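# Stand the tacked steel coupon on the soapstone mark

## Task

Set the tacked steel coupon upright on the base plate over the white soapstone mark, so that the coupon's corner sits on the mark's corner and each of its two plates runs along one of the mark's two lines.

## Robot and tools

Robot: two arms on fixed bases. left_arm carries a five-finger left hand, right_arm a five-finger right hand. Calibrated bases in the scene frame: left_arm at (+0.025, +0.437, 0) m, right_arm at (+0.042, -0.326, -0.001) m, each turned about 1 degree about z. A post stands behind the arms and a camera stand sits between them just behind the bases; neither may be struck.

Frames: the scene frame has its origin at table-top height, midway between the nominal bases, +z up, +x out over the table, and left_arm on the +y side. Results give each hand point's end_effector_position (m), end_effector_quat_wxyz and velocities (m/s, rad/s) in this frame. These can be off by a few centimetres. The hand point sits 0.15 m out from the wrist flange and 0.05 m in front of the palm. Its +z runs along the straight fingers (tips reach 0.06 to 0.07 m past it), +y points out of the palm, and +x crosses the palm away from the thumb on the right hand but toward the thumb on the left hand. A bracket on the little-finger side of the wrist sticks out and can hit things. With the fingers level, the wrist can hang below the hand point and reach the table first.

A row is 28 numbers, each in [-1, 1], always for both arms: left dx, dy, dz, rx, ry, rz, then left thumb_turn, thumb_bend, index, middle, ring, little, force_limit, speed, then the same 14 for the right arm. The six pose numbers are an offset, not a pose. They are measured from that arm's Hand target as it stood when the action or move began, along that Hand target's own axes. 1.0 equals 0.6 m or 180 degrees, and rx, ry, rz form one rotation vector. All rows of one action, and all targets in one move list, count from that same start. Repeating an offset therefore moves the arm further. Six zeros ask nothing new of an arm. The six hand numbers are absolute targets: -1 open (thumb beside the palm, fingers straight), +1 closed (thumb in front of the palm, fingers curled). force_limit runs linearly from about 0 N at -1 to 10 N at +1 (15 N for the two thumb motors). speed rises from nearly zero at -1 to full at +0.48 and above; a full stroke then takes 0.49 s. No value means 'leave it'. To keep a hand unchanged, resend the eight numbers last sent to it; if none has been sent yet, use hand_measured plus hand_force_limit and hand_speed. For a gentle grip, close at speed -0.94 or lower. With the thumb turned in, the hand can wrap something 0.035 to 0.065 m thick; a thumb tip against the index pad can pinch light items up to about 0.08 m.

The controller clips each commanded orientation to 32 degrees from the measured one. The hand point often stops short of the Hand target; send the remaining distance as a new offset. To stop pressing on something, command back past the hand point.

Tools:
- execute_actions(actions, cameras): actions is a list of actions. Each action is up to 15 rows, one per 1/30 s step; a short one holds its last row through step 15. Images come only for an empty list or when cameras names them.
- move(target, speed, blend, stop_force, zero, blocking, cameras): target is one 28-number row or up to 15 rows. It drives each hand point in a straight line with no obstacle avoidance; all paths finish together, and the whole move is capped at 10 s. speed is the top path speed in m/s, 0.002 to 3.6, default 0.25; turns are capped at twice that in rad/s. blend, in m, rounds corners in a list; 0 stops at each. stop_force, 3 to 120 N for both arms, ends an arm's path when its wrist sensor feels that much push against its motion. That arm then backs off slightly and that becomes its Hand target. Light pushes go unfelt, so loose parts can tip unnoticed. Approach slowly (about 0.005 m/s) for gentle touches. With stop_force, every target must carry the same hand numbers. zero (default true) re-zeroes the sensor of each moving arm first. blocking=false returns after about 0.5 s while the move continues; it cannot be combined with stop_force. The result adds a 'move:' line: done (within 3 mm and 2 degrees), off_target, moving, held or fault, plus limits such as paced (pose clipped) or held (steps withheld). done never proves contact or no contact.
- wait(seconds 0 to 3600, cameras): lets time pass, sending nothing new.
- stop(cameras): brakes a running move.
- zoom_image(camera, region): closer view of the latest image of cam_high, cam_low, cam_left_wrist or cam_right_wrist. region is [x0, y0, x1, y1] in pixels, at most 504 by 504. Each image is 896x504.
- show_instructions(): shows the reference images.
- zero_wrist_force(arm): zeroes left_arm's or right_arm's wrist sensor.
- finished_scene(scene=1): ends the scene for good; the coupon must stay placed without help.

Result lines: Hand target (the last commanded pose after clipping). hand_measured, hand_stopped_by (moving, target, force, stalled, fault) and hand_load_n are six values each, in motor order; load is positive when the finger is pushed open, and a dropped grip shows as load near 0. Wrist force and torque are in the end effector's own axes, zeroed at scene start. Joint torques and temperatures are also reported.

Hazards: a torque over a joint's limit (wrist joints 25.4 N m, others 136 N m) or about 150 N of outside force stops that arm for 10 s. Stiff arms fault easily when sent even slightly past a firm contact. Motors reaching 85 °C lock the arm for 30 to 60 s. Avoid arm-to-arm contact, closing a hand on the other hand, and paths that bring a wrist near its own base axis. Do not drop parts, release moving parts, slam, hit fixed objects, or let anything leave the table. Loose objects may occasionally be nudged by outside pushes.

Each tool is called after "Emit:" as a command line: name --argument value for each argument, lists and objects as JSON in quotes; but a table of rows of numbers goes row by row, as --pt "numbers of a row", without its own name.

Reference images:

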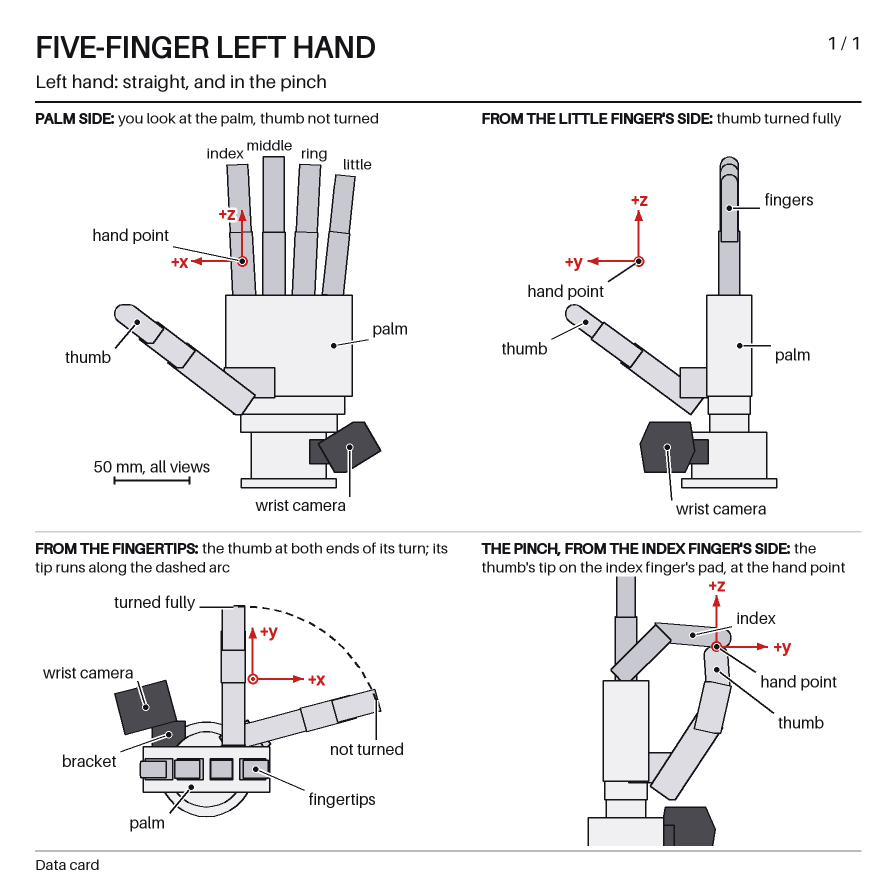

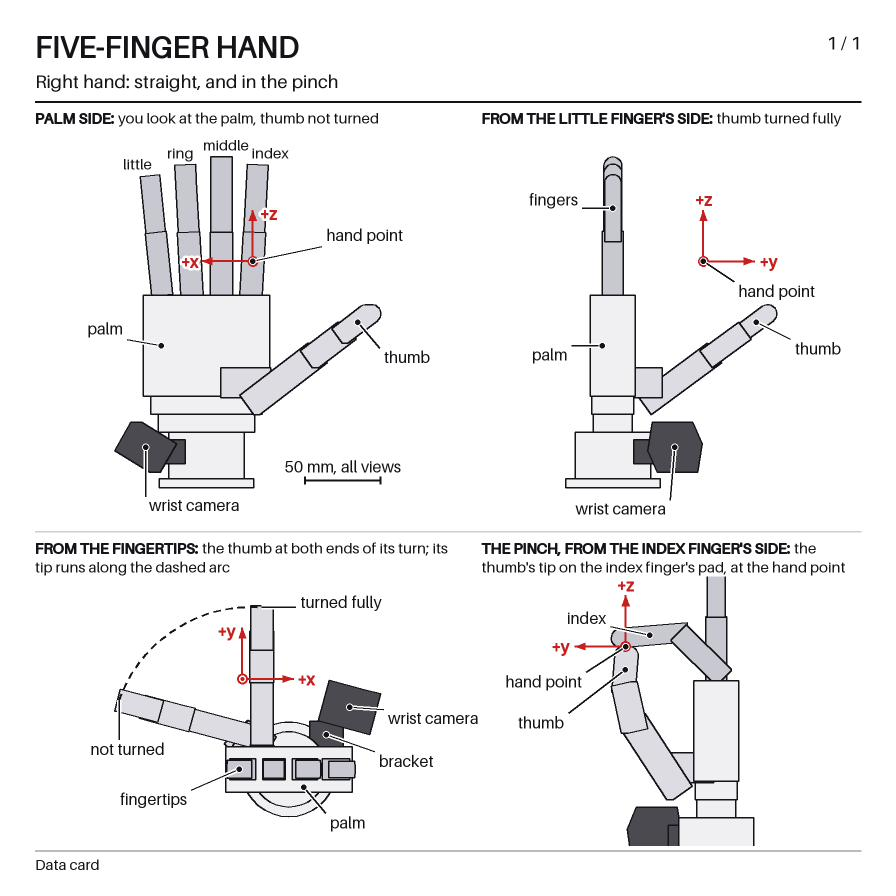

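## Session

Emit:
execute_actions --actions '[]'

Scene clock: 0.00 s.
left_arm: end_effector_position=(+0.6239, +0.4405, +0.3265) hand_measured=(-1.000, -1.000, -1.000, -1.000, -1.000, -1.000) hand_load_n=(+0.0, +0.0, +0.0, +0.0, +0.0, +0.0) hand_stopped_by=(target, target, target, target, target, target) hand_force_limit=0.00 hand_speed=-0.80 end_effector_quat_wxyz=(-0.524, +0.590, -0.586, +0.182) | right_arm: end_effector_position=(+0.6281, -0.4660, +0.3217) hand_measured=(-1.000, -1.000, -1.000, -1.000, -1.000, -1.000) hand_load_n=(+0.0, +0.0, +0.0, +0.0, +0.0, +0.0) hand_stopped_by=(target, target, target, target, target, target) hand_force_limit=0.00 hand_speed=-0.80 end_effector_quat_wxyz=(+0.123, +0.395, +0.906, +0.095)
Joint positions: left_arm=[3.239 -1.687 -1.476 2.749 -1.879 3.456] | right_arm=[-0.635 -1.159 1.141 1.392 1.327 -1.379]
Joint velocities: within noise
Joint torques (N m): no reading
Motor temperatures (°C): left_arm=[28 32 32 29 37 32] | right_arm=[33 36 26 39 32 33]
Wrist force (N): no reading
Wrist torque (N m): no reading
Wrist force, peak (N): no reading
Hand target: left_arm +0.6239, +0.4405, +0.3265; -0.524, +0.590, -0.586, +0.182 | right_arm +0.6281, -0.4660, +0.3217; +0.123, +0.395, +0.906, +0.095

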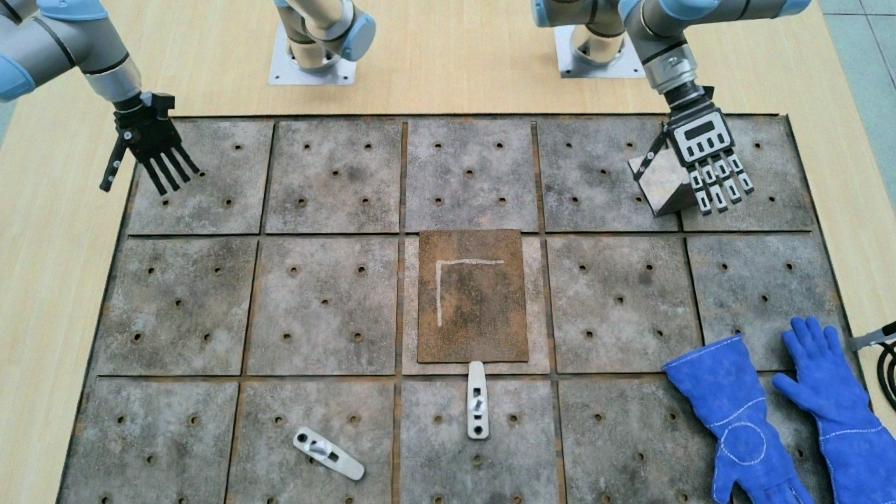

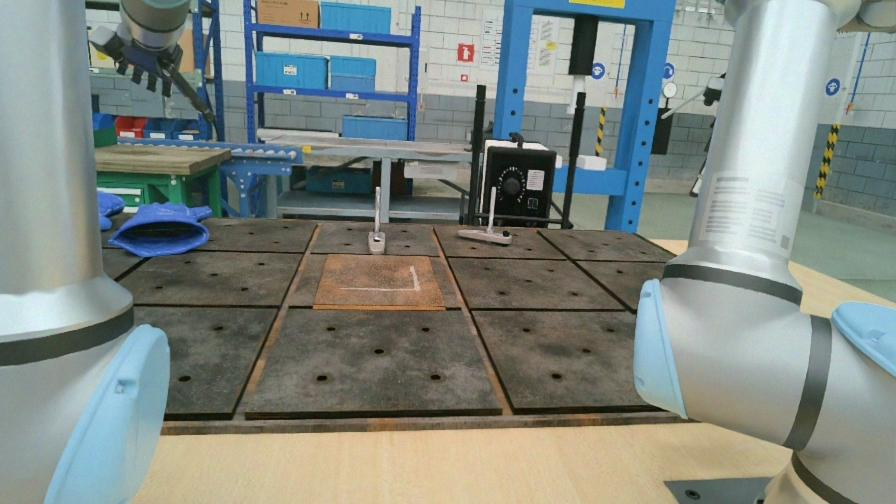

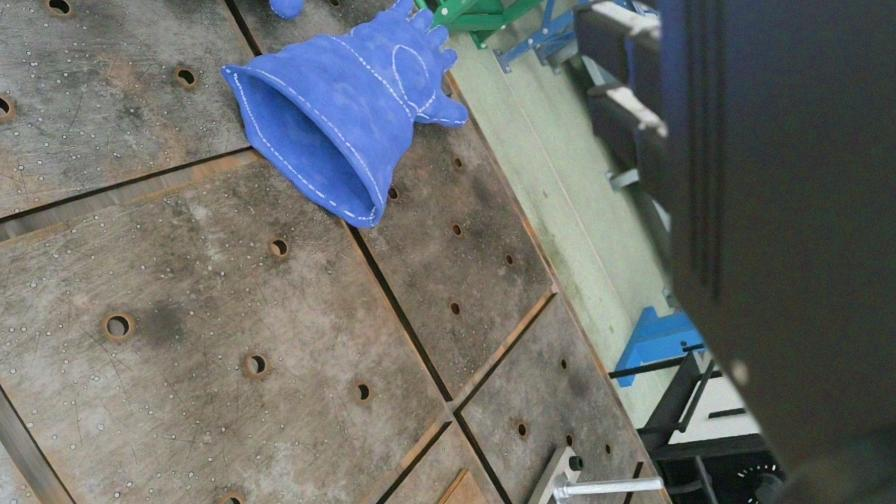

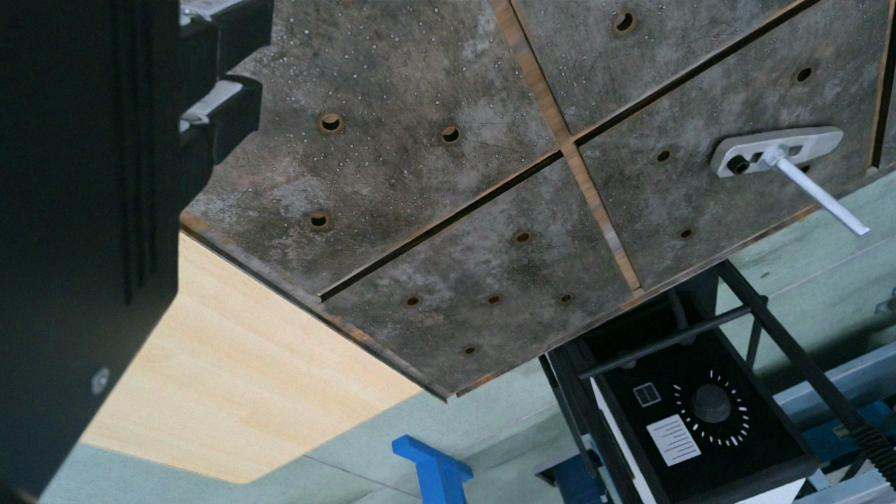

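Emit:
zoom_image --camera "cam_high" --region '[560, 80, 840, 260]'

Emit:
zoom_image --camera "cam_high" --region '[380, 200, 580, 450]'

Scaled by 1.800 from the camera's image (finer frame: 1280x720).

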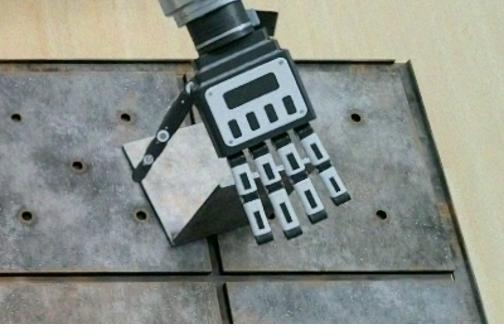

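Scaled by 2.016 from the camera's image (finer frame: 1280x720).

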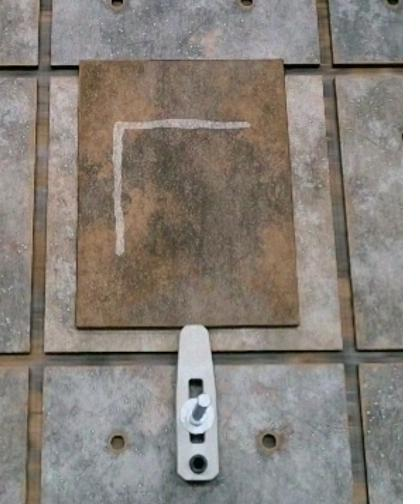

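Emit:
move --target '[-0.39,-0.052,0.085,0,0,0,-1,-1,-1,-1,-1,-1,0,-0.8,0,0,0,0,0,0,-1,-1,-1,-1,-1,-1,0,-0.8]' --cameras '["all"]'

Scene clock: 3.93 s.
left_arm: end_effector_position=(+0.6242, +0.6603, +0.4263) hand_measured=(-1.000, -1.000, -1.000, -1.000, -1.000, -1.000) hand_load_n=(+0.0, +0.0, +0.0, +0.0, +0.0, +0.0) hand_stopped_by=(target, target, target, target, target, target) hand_force_limit=0.00 hand_speed=-0.80 end_effector_quat_wxyz=(-0.524, +0.590, -0.586, +0.182) | right_arm: end_effector_position=(+0.6281, -0.4660, +0.3217) hand_measured=(-1.000, -1.000, -1.000, -1.000, -1.000, -1.000) hand_load_n=(+0.0, +0.0, +0.0, +0.0, +0.0, +0.0) hand_stopped_by=(target, target, target, target, target, target) hand_force_limit=0.00 hand_speed=-0.80 end_effector_quat_wxyz=(+0.123, +0.395, +0.906, +0.095)
Joint positions: left_arm=[3.746 -1.745 -1.151 2.496 -1.412 3.655] | right_arm=[-0.635 -1.159 1.141 1.392 1.327 -1.379]
Joint torques (N m): left_arm=[9.7 20.7 27.4 -1.91 1.7 2.85] | right_arm=[0.61 -39.17 -17.4 1.9 -0.4 -0.26]
Wrist force (N): left_arm=[0.1 -0.3 -0.3] | right_arm=[-0.1 0.1 0.0]
Wrist torque (N m): left_arm=[-0.03 -0.02 0.02] | right_arm=[0.01 0.01 0.00]
Wrist force, peak (N): left_arm=[1.1 0.0 -0.2] | right_arm=[0.0 0.4 0.2]
Hand target: left_arm +0.6242, +0.6604, +0.4263; -0.524, +0.590, -0.586, +0.182 | right_arm +0.6281, -0.4660, +0.3217; +0.123, +0.395, +0.906, +0.095
Off the commanded pose: left_arm 0.000 m, 0 deg | right_arm 0.000 m, 0 deg.
move: done

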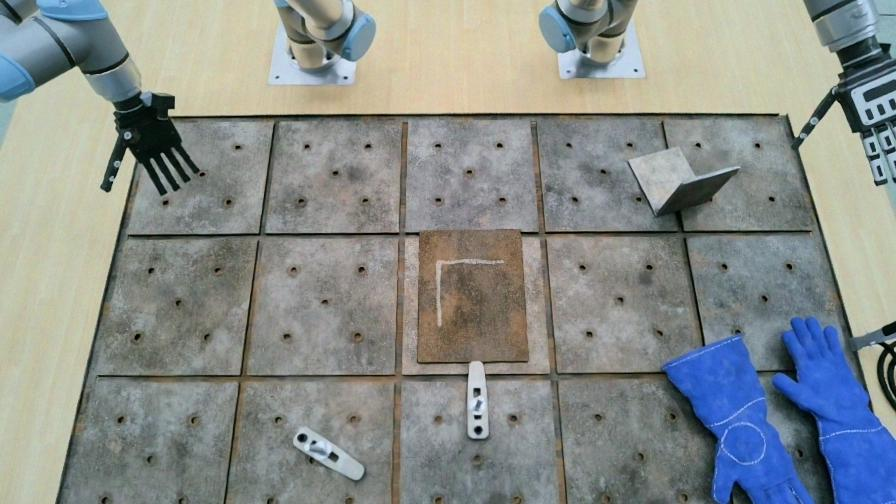

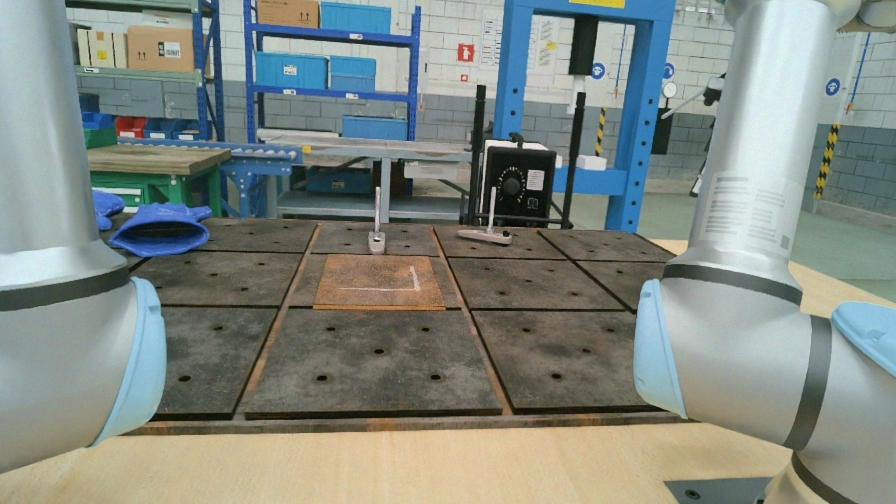

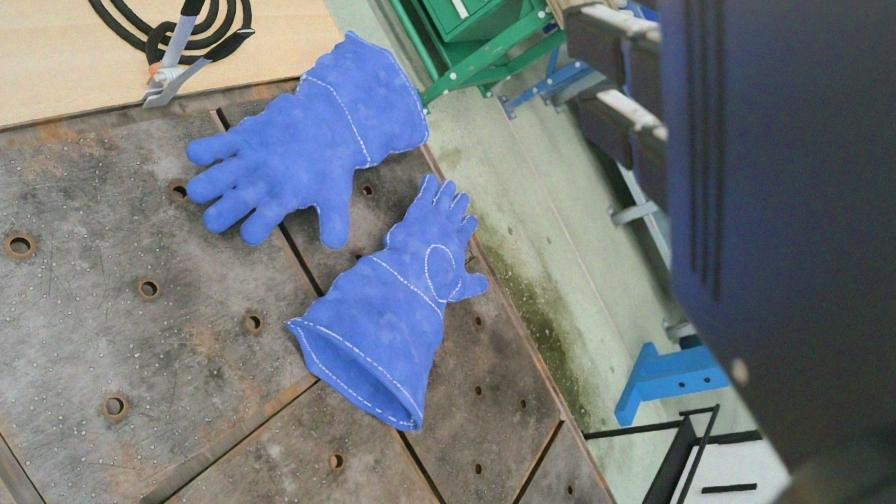

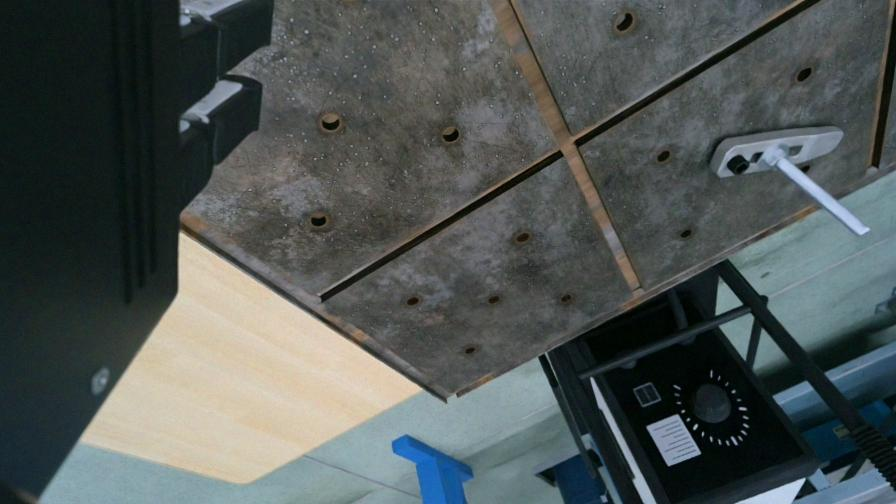

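Emit:
zoom_image --camera "cam_high" --region '[600, 120, 780, 240]'

Scaled by 2.800 from the camera's image (finer frame: 1280x720).

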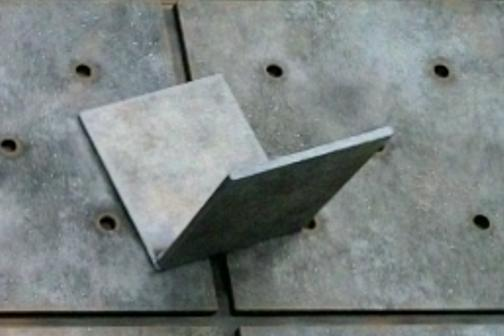

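Emit:
move --target '[0.116,0.230,-0.333,-0.361,0,0,-1,-1,-1,-1,-1,-1,0,-0.8,0,0,0,0,0,0,-1,-1,-1,-1,-1,-1,0,-0.8]' --cameras '["cam_high","cam_left_wrist"]'

Scene clock: 25.67 s.
left_arm: end_effector_position=(+0.4066, +0.5507, +0.3603) hand_measured=(-1.000, -1.000, -1.000, -1.000, -1.000, -1.000) hand_load_n=(+0.0, +0.0, +0.0, +0.0, +0.0, +0.0) hand_stopped_by=(target, target, target, target, target, target) hand_force_limit=0.00 hand_speed=-0.80 end_effector_quat_wxyz=(-0.125, +0.779, -0.592, -0.161) | right_arm: end_effector_position=(+0.6281, -0.4660, +0.3217) hand_measured=(-1.000, -1.000, -1.000, -1.000, -1.000, -1.000) hand_load_n=(+0.0, +0.0, +0.0, +0.0, +0.0, +0.0) hand_stopped_by=(target, target, target, target, target, target) hand_force_limit=0.00 hand_speed=-0.80 end_effector_quat_wxyz=(+0.123, +0.395, +0.906, +0.095)
Joint positions: left_arm=[3.544 -1.939 -1.074 1.513 -1.976 3.31] | right_arm=[-0.635 -1.159 1.141 1.392 1.327 -1.379]
Joint torques (N m): left_arm=[-10.09 39.66 8.3 -4.52 -2.06 -3.12] | right_arm=[1.25 -39.61 -17.51 1.93 -0.38 -0.04]
Wrist force (N): left_arm=[-0.1 -1.2 -0.2] | right_arm=[-0.2 0.2 -0.1]
Wrist torque (N m): left_arm=[-0.47 0.21 0.37] | right_arm=[0.02 0.03 0.00]
Wrist force, peak (N): left_arm=[-0.1 -1.6 -0.4] | right_arm=[0.0 0.4 -0.1]
Hand target: left_arm +0.4065, +0.5507, +0.3603; -0.125, +0.779, -0.592, -0.161 | right_arm +0.6281, -0.4660, +0.3217; +0.123, +0.395, +0.906, +0.095
Off the commanded pose: left_arm 0.000 m, 0 deg | right_arm 0.000 m, 0 deg.
move: done

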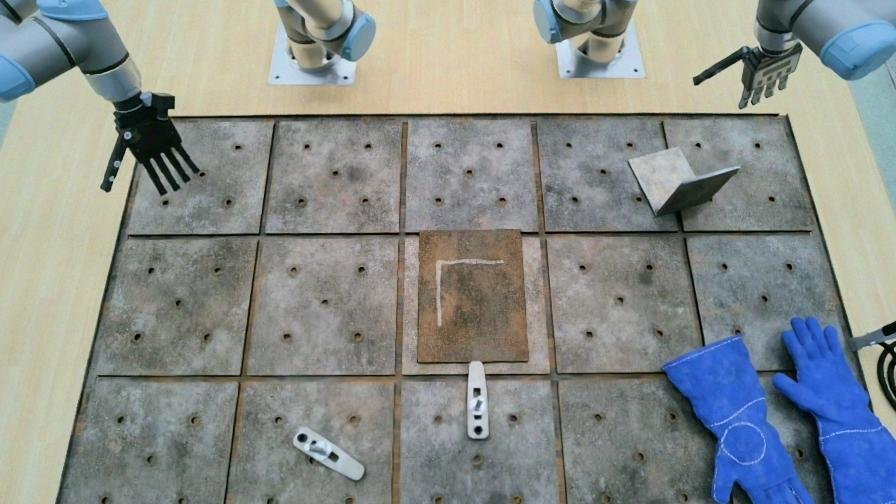

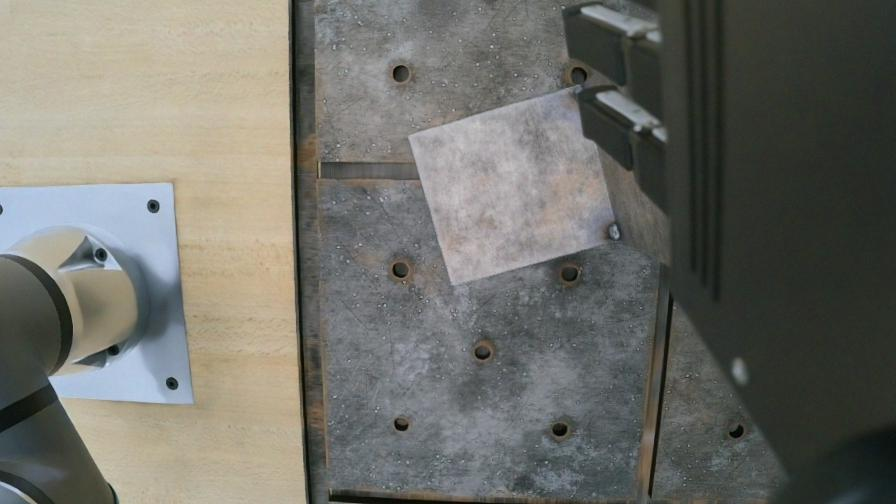

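Emit:
move --target '[0.0822,-0.1147,0.0737,0.487,0.0915,-0.114,1,-1,-0.3,-0.3,-1,-1,0,0,0,0,0,0,0,0,-1,-1,-1,-1,-1,-1,0,-0.8]' --cameras '["cam_high","cam_left_wrist"]'

Scene clock: 35.83 s.
left_arm: end_effector_position=(+0.4804, +0.5425, +0.3004) hand_measured=(+1.000, -1.000, -0.300, -0.300, -1.000, -1.000) hand_load_n=(+0.0, +0.0, +0.0, +0.0, +0.0, +0.0) hand_stopped_by=(target, target, target, target, target, target) hand_force_limit=0.00 hand_speed=0.00 end_effector_quat_wxyz=(+0.572, -0.574, +0.415, -0.415) end_effector_velocity=(+0.000, +0.001, +0.000) end_effector_angular_velocity=(+0.000, -0.002, +0.000) | right_arm: end_effector_position=(+0.6281, -0.4660, +0.3217) hand_measured=(-1.000, -1.000, -1.000, -1.000, -1.000, -1.000) hand_load_n=(+0.0, -0.5, +0.0, +0.0, +0.0, +0.0) hand_stopped_by=(target, target, target, target, target, target) hand_force_limit=0.00 hand_speed=-0.80 end_effector_quat_wxyz=(+0.123, +0.395, +0.906, +0.095)
Joint positions: left_arm=[4.051 -1.039 -2.277 3.312 -0.956 3.142] | right_arm=[-0.635 -1.159 1.141 1.392 1.327 -1.379]
Joint velocities: left_arm=[0.001 -0.001 -0.001 0.005 0.001 -0.003] | right_arm=[within noise]
Joint torques (N m): left_arm=[10.04 6.01 11.27 3.59 1.62 -3.12] | right_arm=[1.01 -38.74 -17.61 1.86 -0.31 -0.01]
Wrist force (N): left_arm=[0.4 0.2 0.1] | right_arm=[0.0 0.4 0.0]
Wrist torque (N m): left_arm=[0.20 -0.10 -0.03] | right_arm=[0.05 0.00 0.01]
Wrist force, peak (N): left_arm=[-0.2 -1.7 -0.1] | right_arm=[-0.2 0.4 0.0]
Hand target: left_arm +0.4804, +0.5426, +0.3004; +0.572, -0.574, +0.415, -0.415 | right_arm +0.6281, -0.4660, +0.3217; +0.123, +0.395, +0.906, +0.095
Off the commanded pose: left_arm 0.000 m, 0 deg | right_arm 0.000 m, 0 deg.
move: done

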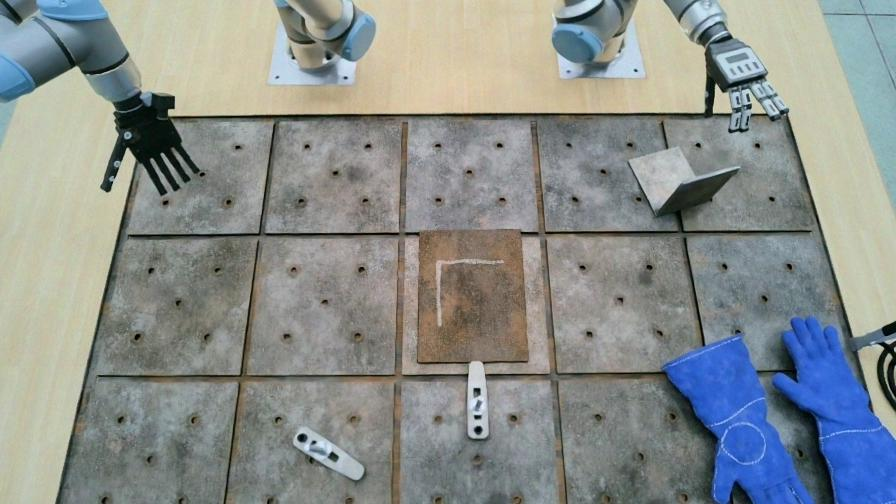

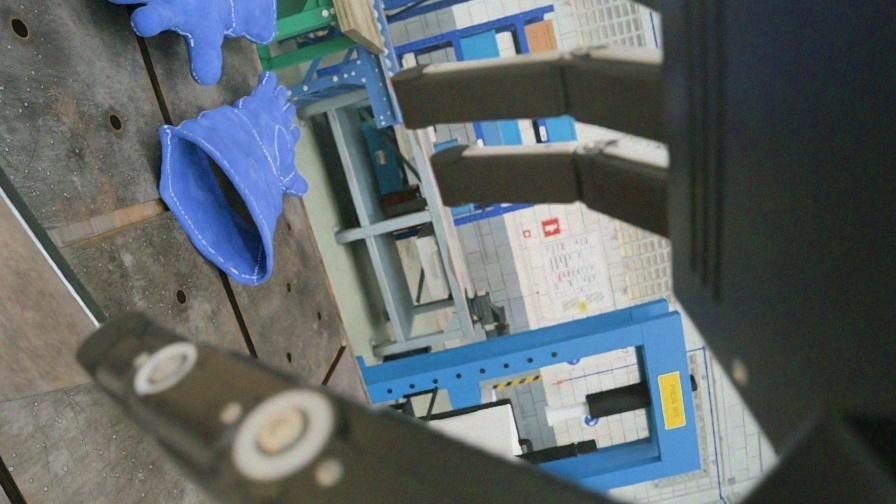

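Emit:
move --target '[0,0.15,0,0,0,0,1,-1,-0.3,-0.3,-1,-1,0,0,0,0,0,0,0,0,-1,-1,-1,-1,-1,-1,0,-0.8]' --cameras '["cam_high","cam_left_wrist"]'

Emit:
zoom_image --camera "cam_high" --region '[600, 80, 820, 240]'

Scene clock: 38.33 s.
left_arm: end_effector_position=(+0.4802, +0.5423, +0.2104) hand_measured=(+1.000, -1.000, -0.300, -0.300, -1.000, -1.000) hand_load_n=(+0.0, +0.0, +0.0, +0.0, +0.0, +0.0) hand_stopped_by=(target, target, target, target, target, target) hand_force_limit=0.00 hand_speed=0.00 end_effector_quat_wxyz=(+0.572, -0.574, +0.415, -0.415) | right_arm: end_effector_position=(+0.6281, -0.4660, +0.3217) hand_measured=(-1.000, -1.000, -1.000, -1.000, -1.000, -1.000) hand_load_n=(+0.0, -0.5, +0.0, +0.0, +0.0, +0.0) hand_stopped_by=(target, target, target, target, target, target) hand_force_limit=0.00 hand_speed=-0.80 end_effector_quat_wxyz=(+0.123, +0.395, +0.906, +0.095)
Joint positions: left_arm=[4.052 -1.134 -2.475 3.606 -0.956 3.142] | right_arm=[-0.635 -1.159 1.141 1.392 1.327 -1.379]
Joint torques (N m): left_arm=[-9.8 -5.64 9.14 3.51 -1.45 -3.11] | right_arm=[1.11 -39.31 -16.38 1.65 -0.22 -0.01]
Wrist force (N): left_arm=[0.6 0.4 0.3] | right_arm=[-0.2 0.1 0.1]
Wrist torque (N m): left_arm=[0.16 -0.12 -0.05] | right_arm=[0.01 0.02 -0.01]
Wrist force, peak (N): left_arm=[0.3 2.1 0.0] | right_arm=[-0.2 0.4 -0.3]
Hand target: left_arm +0.4802, +0.5423, +0.2104; +0.572, -0.574, +0.415, -0.415 | right_arm +0.6281, -0.4660, +0.3217; +0.123, +0.395, +0.906, +0.095
Off the commanded pose: left_arm 0.000 m, 0 deg | right_arm 0.000 m, 0 deg.
move: done

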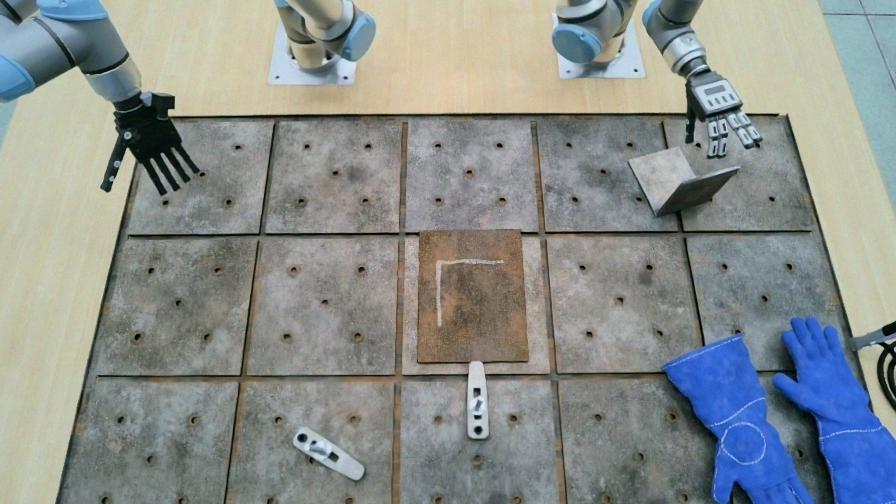

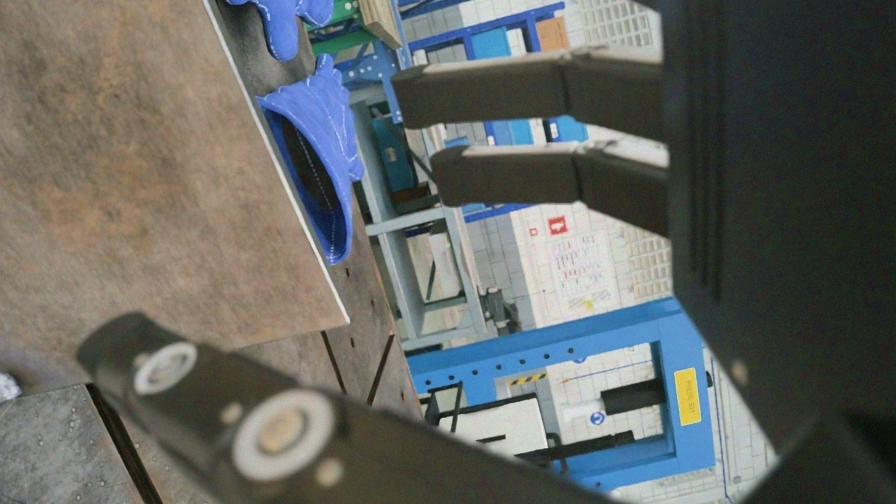

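Scaled by 2.291 from the camera's image (finer frame: 1280x720).

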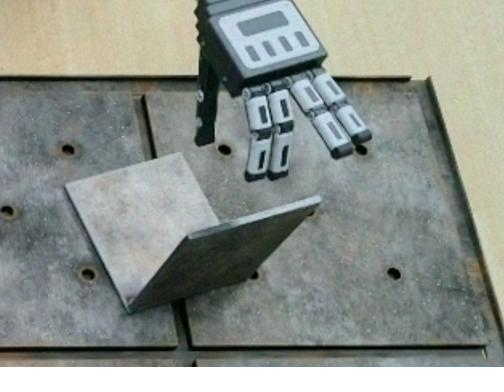

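Emit:
move --target '[0.0167,0.0667,0.0333,0,0,0,1,-1,-0.3,-0.3,-1,-1,0,0,0,0,0,0,0,0,-1,-1,-1,-1,-1,-1,0,-0.8]' --cameras '["cam_high","cam_left_wrist"]' --speed 0.1

Emit:
zoom_image --camera "cam_high" --region '[640, 100, 780, 230]'

Scene clock: 40.67 s.
left_arm: end_effector_position=(+0.5022, +0.5389, +0.1703) hand_measured=(+1.000, -1.000, -0.300, -0.300, -1.000, -1.000) hand_load_n=(+0.0, +0.0, -0.5, +0.0, +0.5, +0.0) hand_stopped_by=(target, target, target, target, target, target) hand_force_limit=0.00 hand_speed=0.00 end_effector_quat_wxyz=(+0.572, -0.574, +0.415, -0.415) end_effector_velocity=(+0.001, +0.000, +0.000) end_effector_angular_velocity=(+0.000, -0.002, +0.000) | right_arm: end_effector_position=(+0.6281, -0.4660, +0.3217) hand_measured=(-1.000, -1.000, -1.000, -1.000, -1.000, -1.000) hand_load_n=(+0.0, +0.0, +0.0, +0.0, +0.0, +0.0) hand_stopped_by=(target, target, target, target, target, target) hand_force_limit=0.00 hand_speed=-0.80 end_effector_quat_wxyz=(+0.123, +0.395, +0.906, +0.095)
Joint positions: left_arm=[3.947 -1.3 -2.504 3.801 -1.061 3.141] | right_arm=[-0.635 -1.159 1.141 1.392 1.327 -1.379]
Joint velocities: left_arm=[-0.002 -0.002 0 0.005 -0.002 -0.002] | right_arm=[within noise]
Joint torques (N m): left_arm=[-8.85 -0.88 14.27 3.61 -1.54 -3.13] | right_arm=[1.61 -39.21 -16.07 1.84 -0.38 -0.13]
Wrist force (N): left_arm=[0.2 0.2 0.5] | right_arm=[-0.2 0.0 -0.1]
Wrist torque (N m): left_arm=[0.12 -0.05 -0.06] | right_arm=[0.00 0.03 -0.01]
Wrist force, peak (N): left_arm=[1.0 0.6 0.2] | right_arm=[-0.1 0.3 -0.3]
Hand target: left_arm +0.5023, +0.5390, +0.1703; +0.572, -0.574, +0.415, -0.415 | right_arm +0.6281, -0.4660, +0.3217; +0.123, +0.395, +0.906, +0.095
Off the commanded pose: left_arm 0.000 m, 0 deg | right_arm 0.000 m, 0 deg.
move: done

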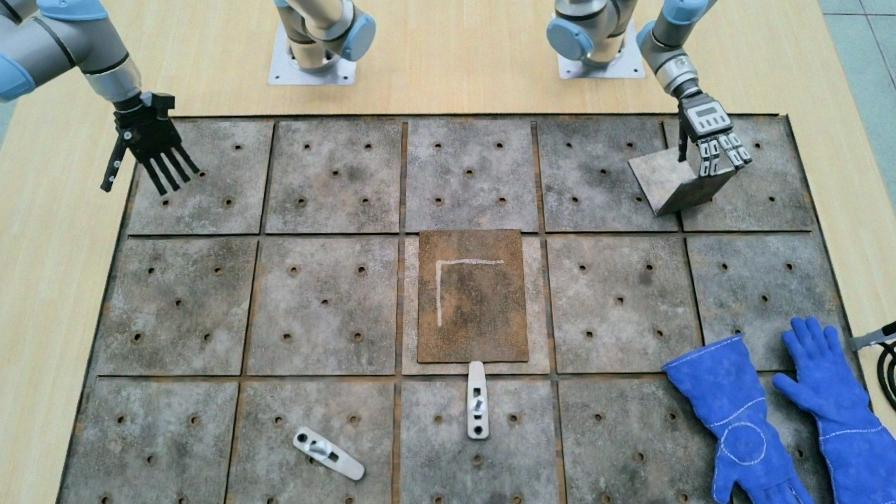

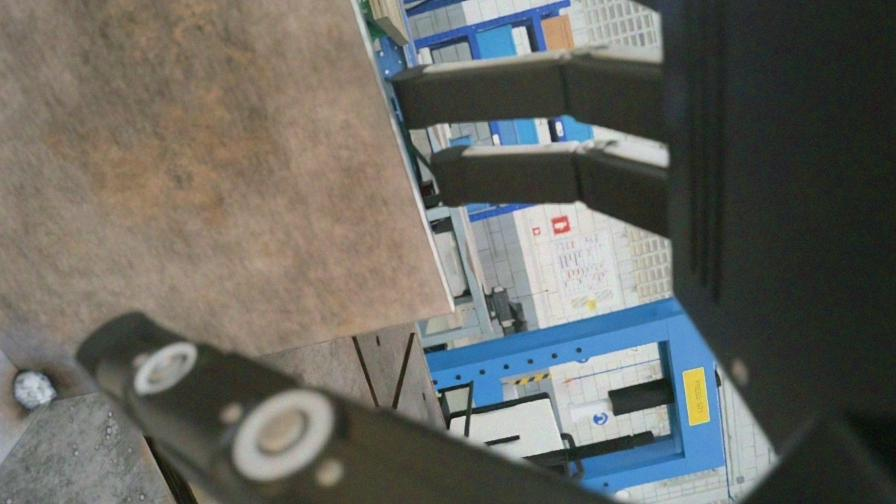

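Scaled by 3.600 from the camera's image (finer frame: 1280x720).

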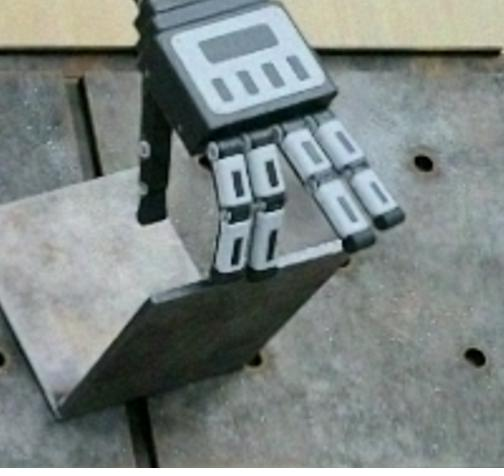

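Emit:
move --target '[0,0.0333,0.02,0,0,0,1,-1,-0.3,-0.3,-1,-1,0,0,0,0,0,0,0,0,-1,-1,-1,-1,-1,-1,0,-0.8]' --cameras '["cam_high","cam_left_wrist"]' --speed 0.06

Emit:
zoom_image --camera "cam_high" --region '[640, 100, 780, 230]'

Emit:
zoom_image --camera "cam_left_wrist" --region '[300, 0, 600, 360]'

Scene clock: 42.93 s.
left_arm: end_effector_position=(+0.5136, +0.5426, +0.1503) hand_measured=(+1.000, -1.000, -0.300, -0.300, -1.000, -1.000) hand_load_n=(+0.5, +0.0, +0.0, +0.0, +0.0, +0.0) hand_stopped_by=(target, target, target, target, target, target) hand_force_limit=0.00 hand_speed=0.00 end_effector_quat_wxyz=(+0.572, -0.574, +0.415, -0.415) | right_arm: end_effector_position=(+0.6281, -0.4660, +0.3217) hand_measured=(-1.000, -1.000, -1.000, -1.000, -1.000, -1.000) hand_load_n=(+0.0, +0.0, +0.0, +0.0, +0.0, +0.0) hand_stopped_by=(target, target, target, target, target, target) hand_force_limit=0.00 hand_speed=-0.80 end_effector_quat_wxyz=(+0.123, +0.395, +0.906, +0.095)
Joint positions: left_arm=[3.919 -1.395 -2.506 3.899 -1.089 3.141] | right_arm=[-0.635 -1.159 1.141 1.392 1.327 -1.379]
Joint torques (N m): left_arm=[-9.22 2.25 23.97 3.68 -1.51 -3.07] | right_arm=[1.37 -38.38 -16.55 1.89 -0.37 -0.07]
Wrist force (N): left_arm=[0.3 0.3 0.3] | right_arm=[0.0 0.3 -0.2]
Wrist torque (N m): left_arm=[0.18 -0.07 -0.08] | right_arm=[0.04 0.01 0.01]
Wrist force, peak (N): left_arm=[0.5 0.4 0.5] | right_arm=[-0.2 0.3 -0.1]
Hand target: left_arm +0.5137, +0.5427, +0.1503; +0.572, -0.574, +0.415, -0.415 | right_arm +0.6281, -0.4660, +0.3217; +0.123, +0.395, +0.906, +0.095
Off the commanded pose: left_arm 0.000 m, 0 deg | right_arm 0.000 m, 0 deg.
move: done

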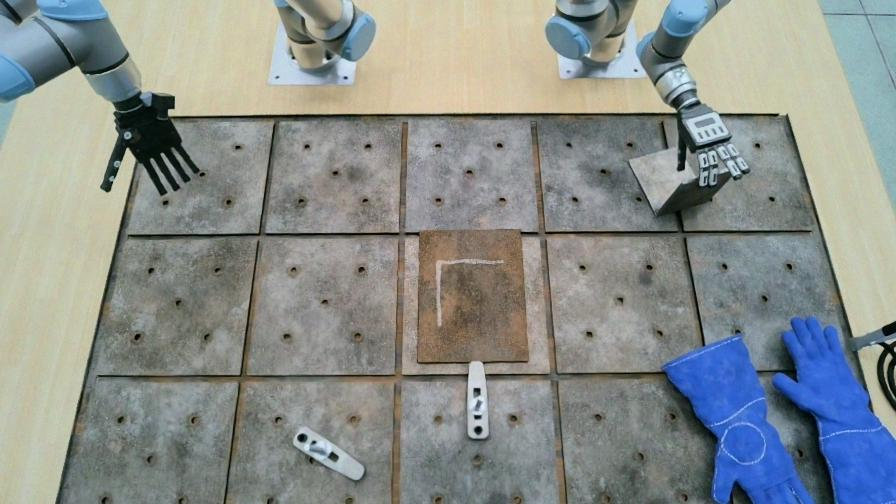

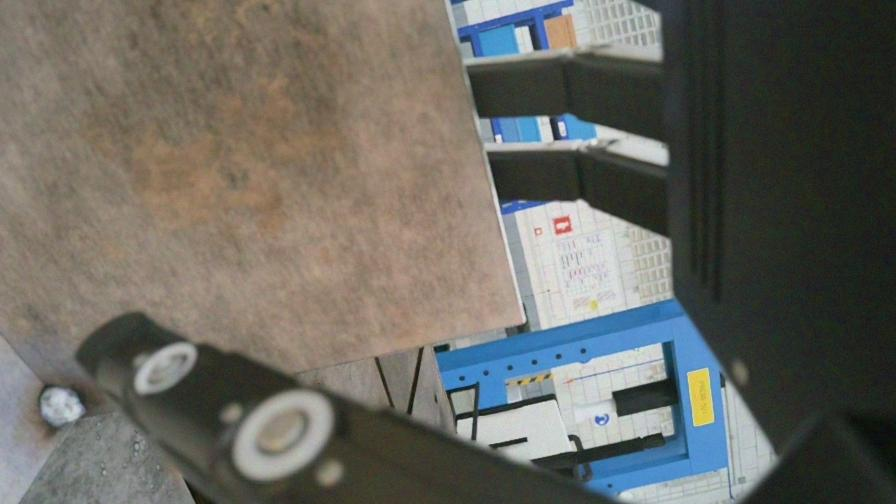

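Scaled by 3.600 from the camera's image (finer frame: 1280x720).

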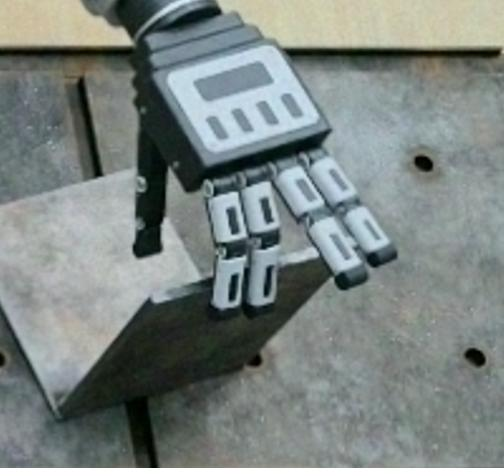

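Scaled by 1.400 from the camera's image (finer frame: 1280x720).

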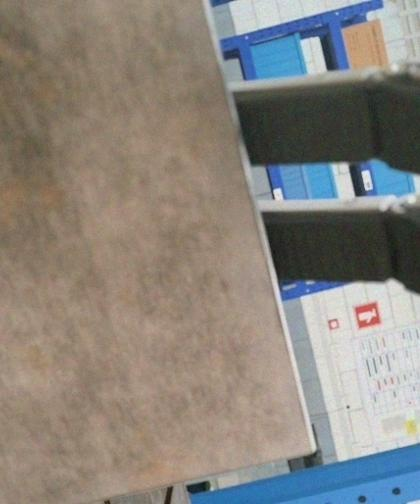

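Emit:
move --target '[0.02,0.0333,0.028,0,0,0,1,-1,-0.3,-0.3,-1,-1,0,0,0,0,0,0,0,0,-1,-1,-1,-1,-1,-1,0,-0.8]' --cameras '["cam_high","cam_left_wrist"]' --speed 0.06

Emit:
zoom_image --camera "cam_high" --region '[640, 100, 780, 230]'

Emit:
zoom_image --camera "cam_left_wrist" --region '[0, 0, 500, 500]'

Scene clock: 45.40 s.
left_arm: end_effector_position=(+0.5333, +0.5365, +0.1304) hand_measured=(+1.000, -1.000, -0.300, -0.300, -1.000, -1.000) hand_load_n=(+0.0, +0.0, +0.0, +0.0, +0.0, +0.0) hand_stopped_by=(target, target, target, target, target, target) hand_force_limit=0.00 hand_speed=0.00 end_effector_quat_wxyz=(+0.572, -0.574, +0.415, -0.415) | right_arm: end_effector_position=(+0.6281, -0.4660, +0.3217) hand_measured=(-1.000, -1.000, -1.000, -1.000, -1.000, -1.000) hand_load_n=(+0.0, -0.5, +0.0, +0.0, +0.0, +0.0) hand_stopped_by=(target, target, target, target, target, target) hand_force_limit=0.00 hand_speed=-0.80 end_effector_quat_wxyz=(+0.123, +0.395, +0.906, +0.095)
Joint positions: left_arm=[3.837 -1.508 -2.488 3.994 -1.171 3.141] | right_arm=[-0.635 -1.159 1.141 1.392 1.327 -1.379]
Joint torques (N m): left_arm=[-9.81 4.7 22.3 3.67 -1.6 -3.09] | right_arm=[1.23 -38.93 -15.81 1.72 -0.22 0.08]
Wrist force (N): left_arm=[0.3 -0.2 0.4] | right_arm=[0.0 0.2 -0.3]
Wrist torque (N m): left_arm=[0.11 -0.07 -0.07] | right_arm=[0.04 0.01 0.01]
Wrist force, peak (N): left_arm=[0.8 0.8 0.4] | right_arm=[-0.1 0.5 -0.1]
Hand target: left_arm +0.5333, +0.5365, +0.1303; +0.572, -0.574, +0.415, -0.415 | right_arm +0.6281, -0.4660, +0.3217; +0.123, +0.395, +0.906, +0.095
Off the commanded pose: left_arm 0.000 m, 0 deg | right_arm 0.000 m, 0 deg.
move: done

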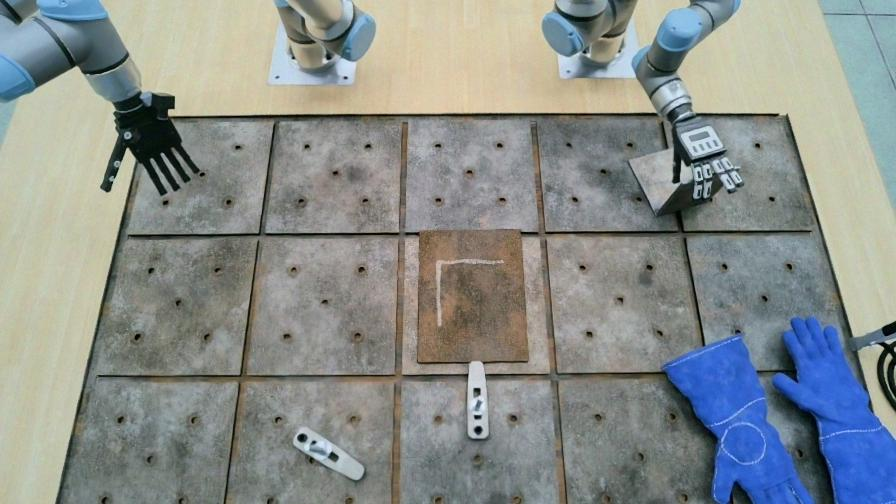

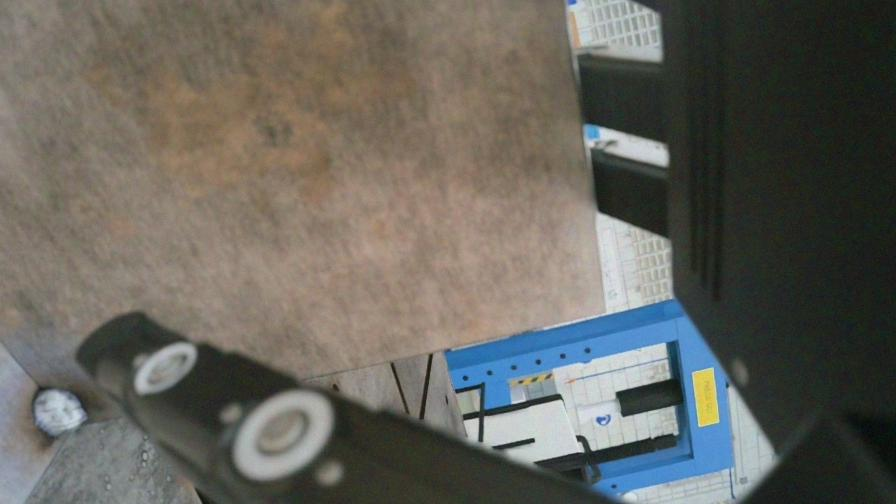

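Scaled by 3.600 from the camera's image (finer frame: 1280x720).

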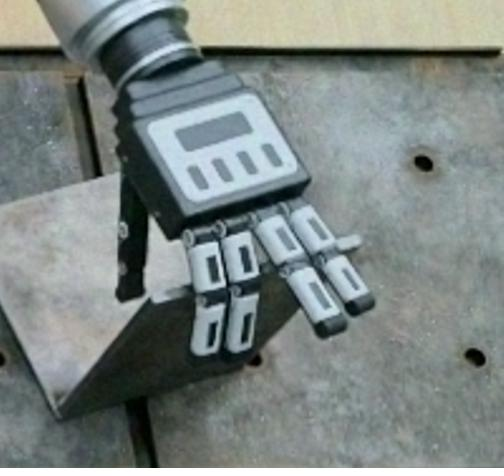

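Scaled by 1.008 from the camera's image (finer frame: 1280x720).

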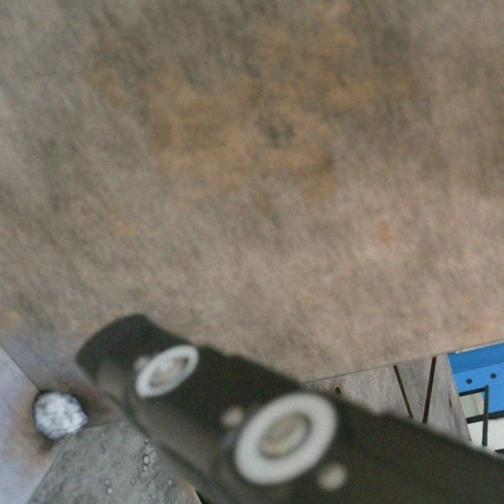

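Emit:
move --target '[0,0,0,0,0,0,1,-0.05,-0.3,-0.3,-1,-1,-0.7,-0.6,0,0,0,0,0,0,-1,-1,-1,-1,-1,-1,0,-0.8]' --cameras '["cam_high","cam_left_wrist"]'

Scene clock: 47.97 s.
left_arm: end_effector_position=(+0.5333, +0.5365, +0.1303) hand_measured=(+1.000, -0.050, -0.300, -0.300, -1.000, -1.000) hand_load_n=(+0.5, +0.0, +0.0, +0.0, +0.0, +0.0) hand_stopped_by=(target, target, target, target, target, target) hand_force_limit=-0.70 hand_speed=-0.60 end_effector_quat_wxyz=(+0.572, -0.574, +0.415, -0.415) | right_arm: end_effector_position=(+0.6281, -0.4660, +0.3217) hand_measured=(-1.000, -1.000, -1.000, -1.000, -1.000, -1.000) hand_load_n=(+0.0, +0.0, +0.0, +0.0, +0.0, +0.0) hand_stopped_by=(target, target, target, target, target, target) hand_force_limit=0.00 hand_speed=-0.80 end_effector_quat_wxyz=(+0.123, +0.395, +0.906, +0.095)
Joint positions: left_arm=[3.837 -1.508 -2.488 3.994 -1.171 3.141] | right_arm=[-0.635 -1.159 1.141 1.392 1.327 -1.379]
Joint torques (N m): left_arm=[-9.52 4.93 21.85 3.57 -1.53 -3.14] | right_arm=[0.9 -38.08 -15.5 1.76 -0.15 0]
Wrist force (N): left_arm=[0.2 -0.5 0.5] | right_arm=[-0.1 0.2 0.0]
Wrist torque (N m): left_arm=[0.07 -0.07 -0.06] | right_arm=[0.03 0.02 0.00]
Wrist force, peak (N): left_arm=[0.5 -0.5 0.6] | right_arm=[0.0 0.3 0.3]
Hand target: left_arm +0.5333, +0.5365, +0.1303; +0.572, -0.574, +0.415, -0.415 | right_arm +0.6281, -0.4660, +0.3217; +0.123, +0.395, +0.906, +0.095
Off the commanded pose: left_arm 0.000 m, 0 deg | right_arm 0.000 m, 0 deg.
move: done

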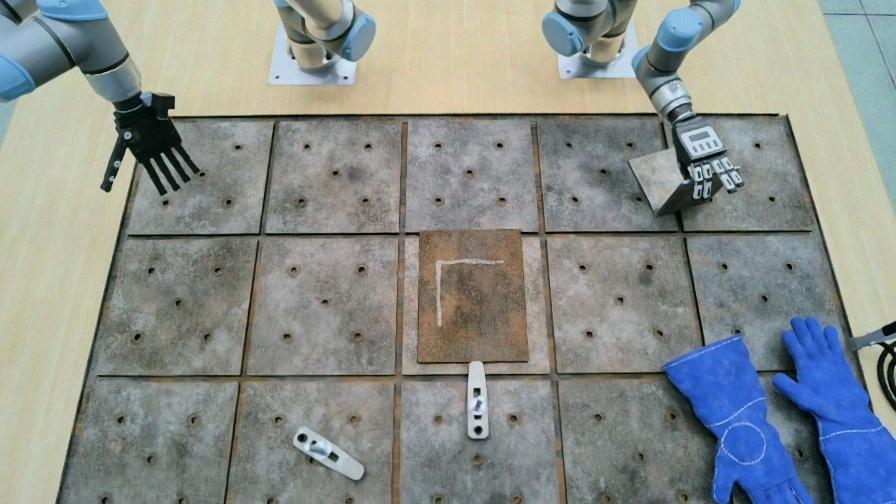

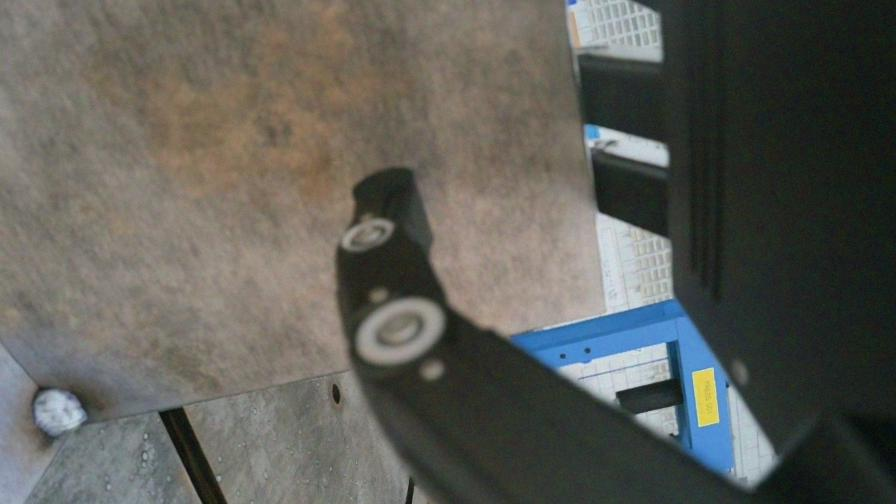

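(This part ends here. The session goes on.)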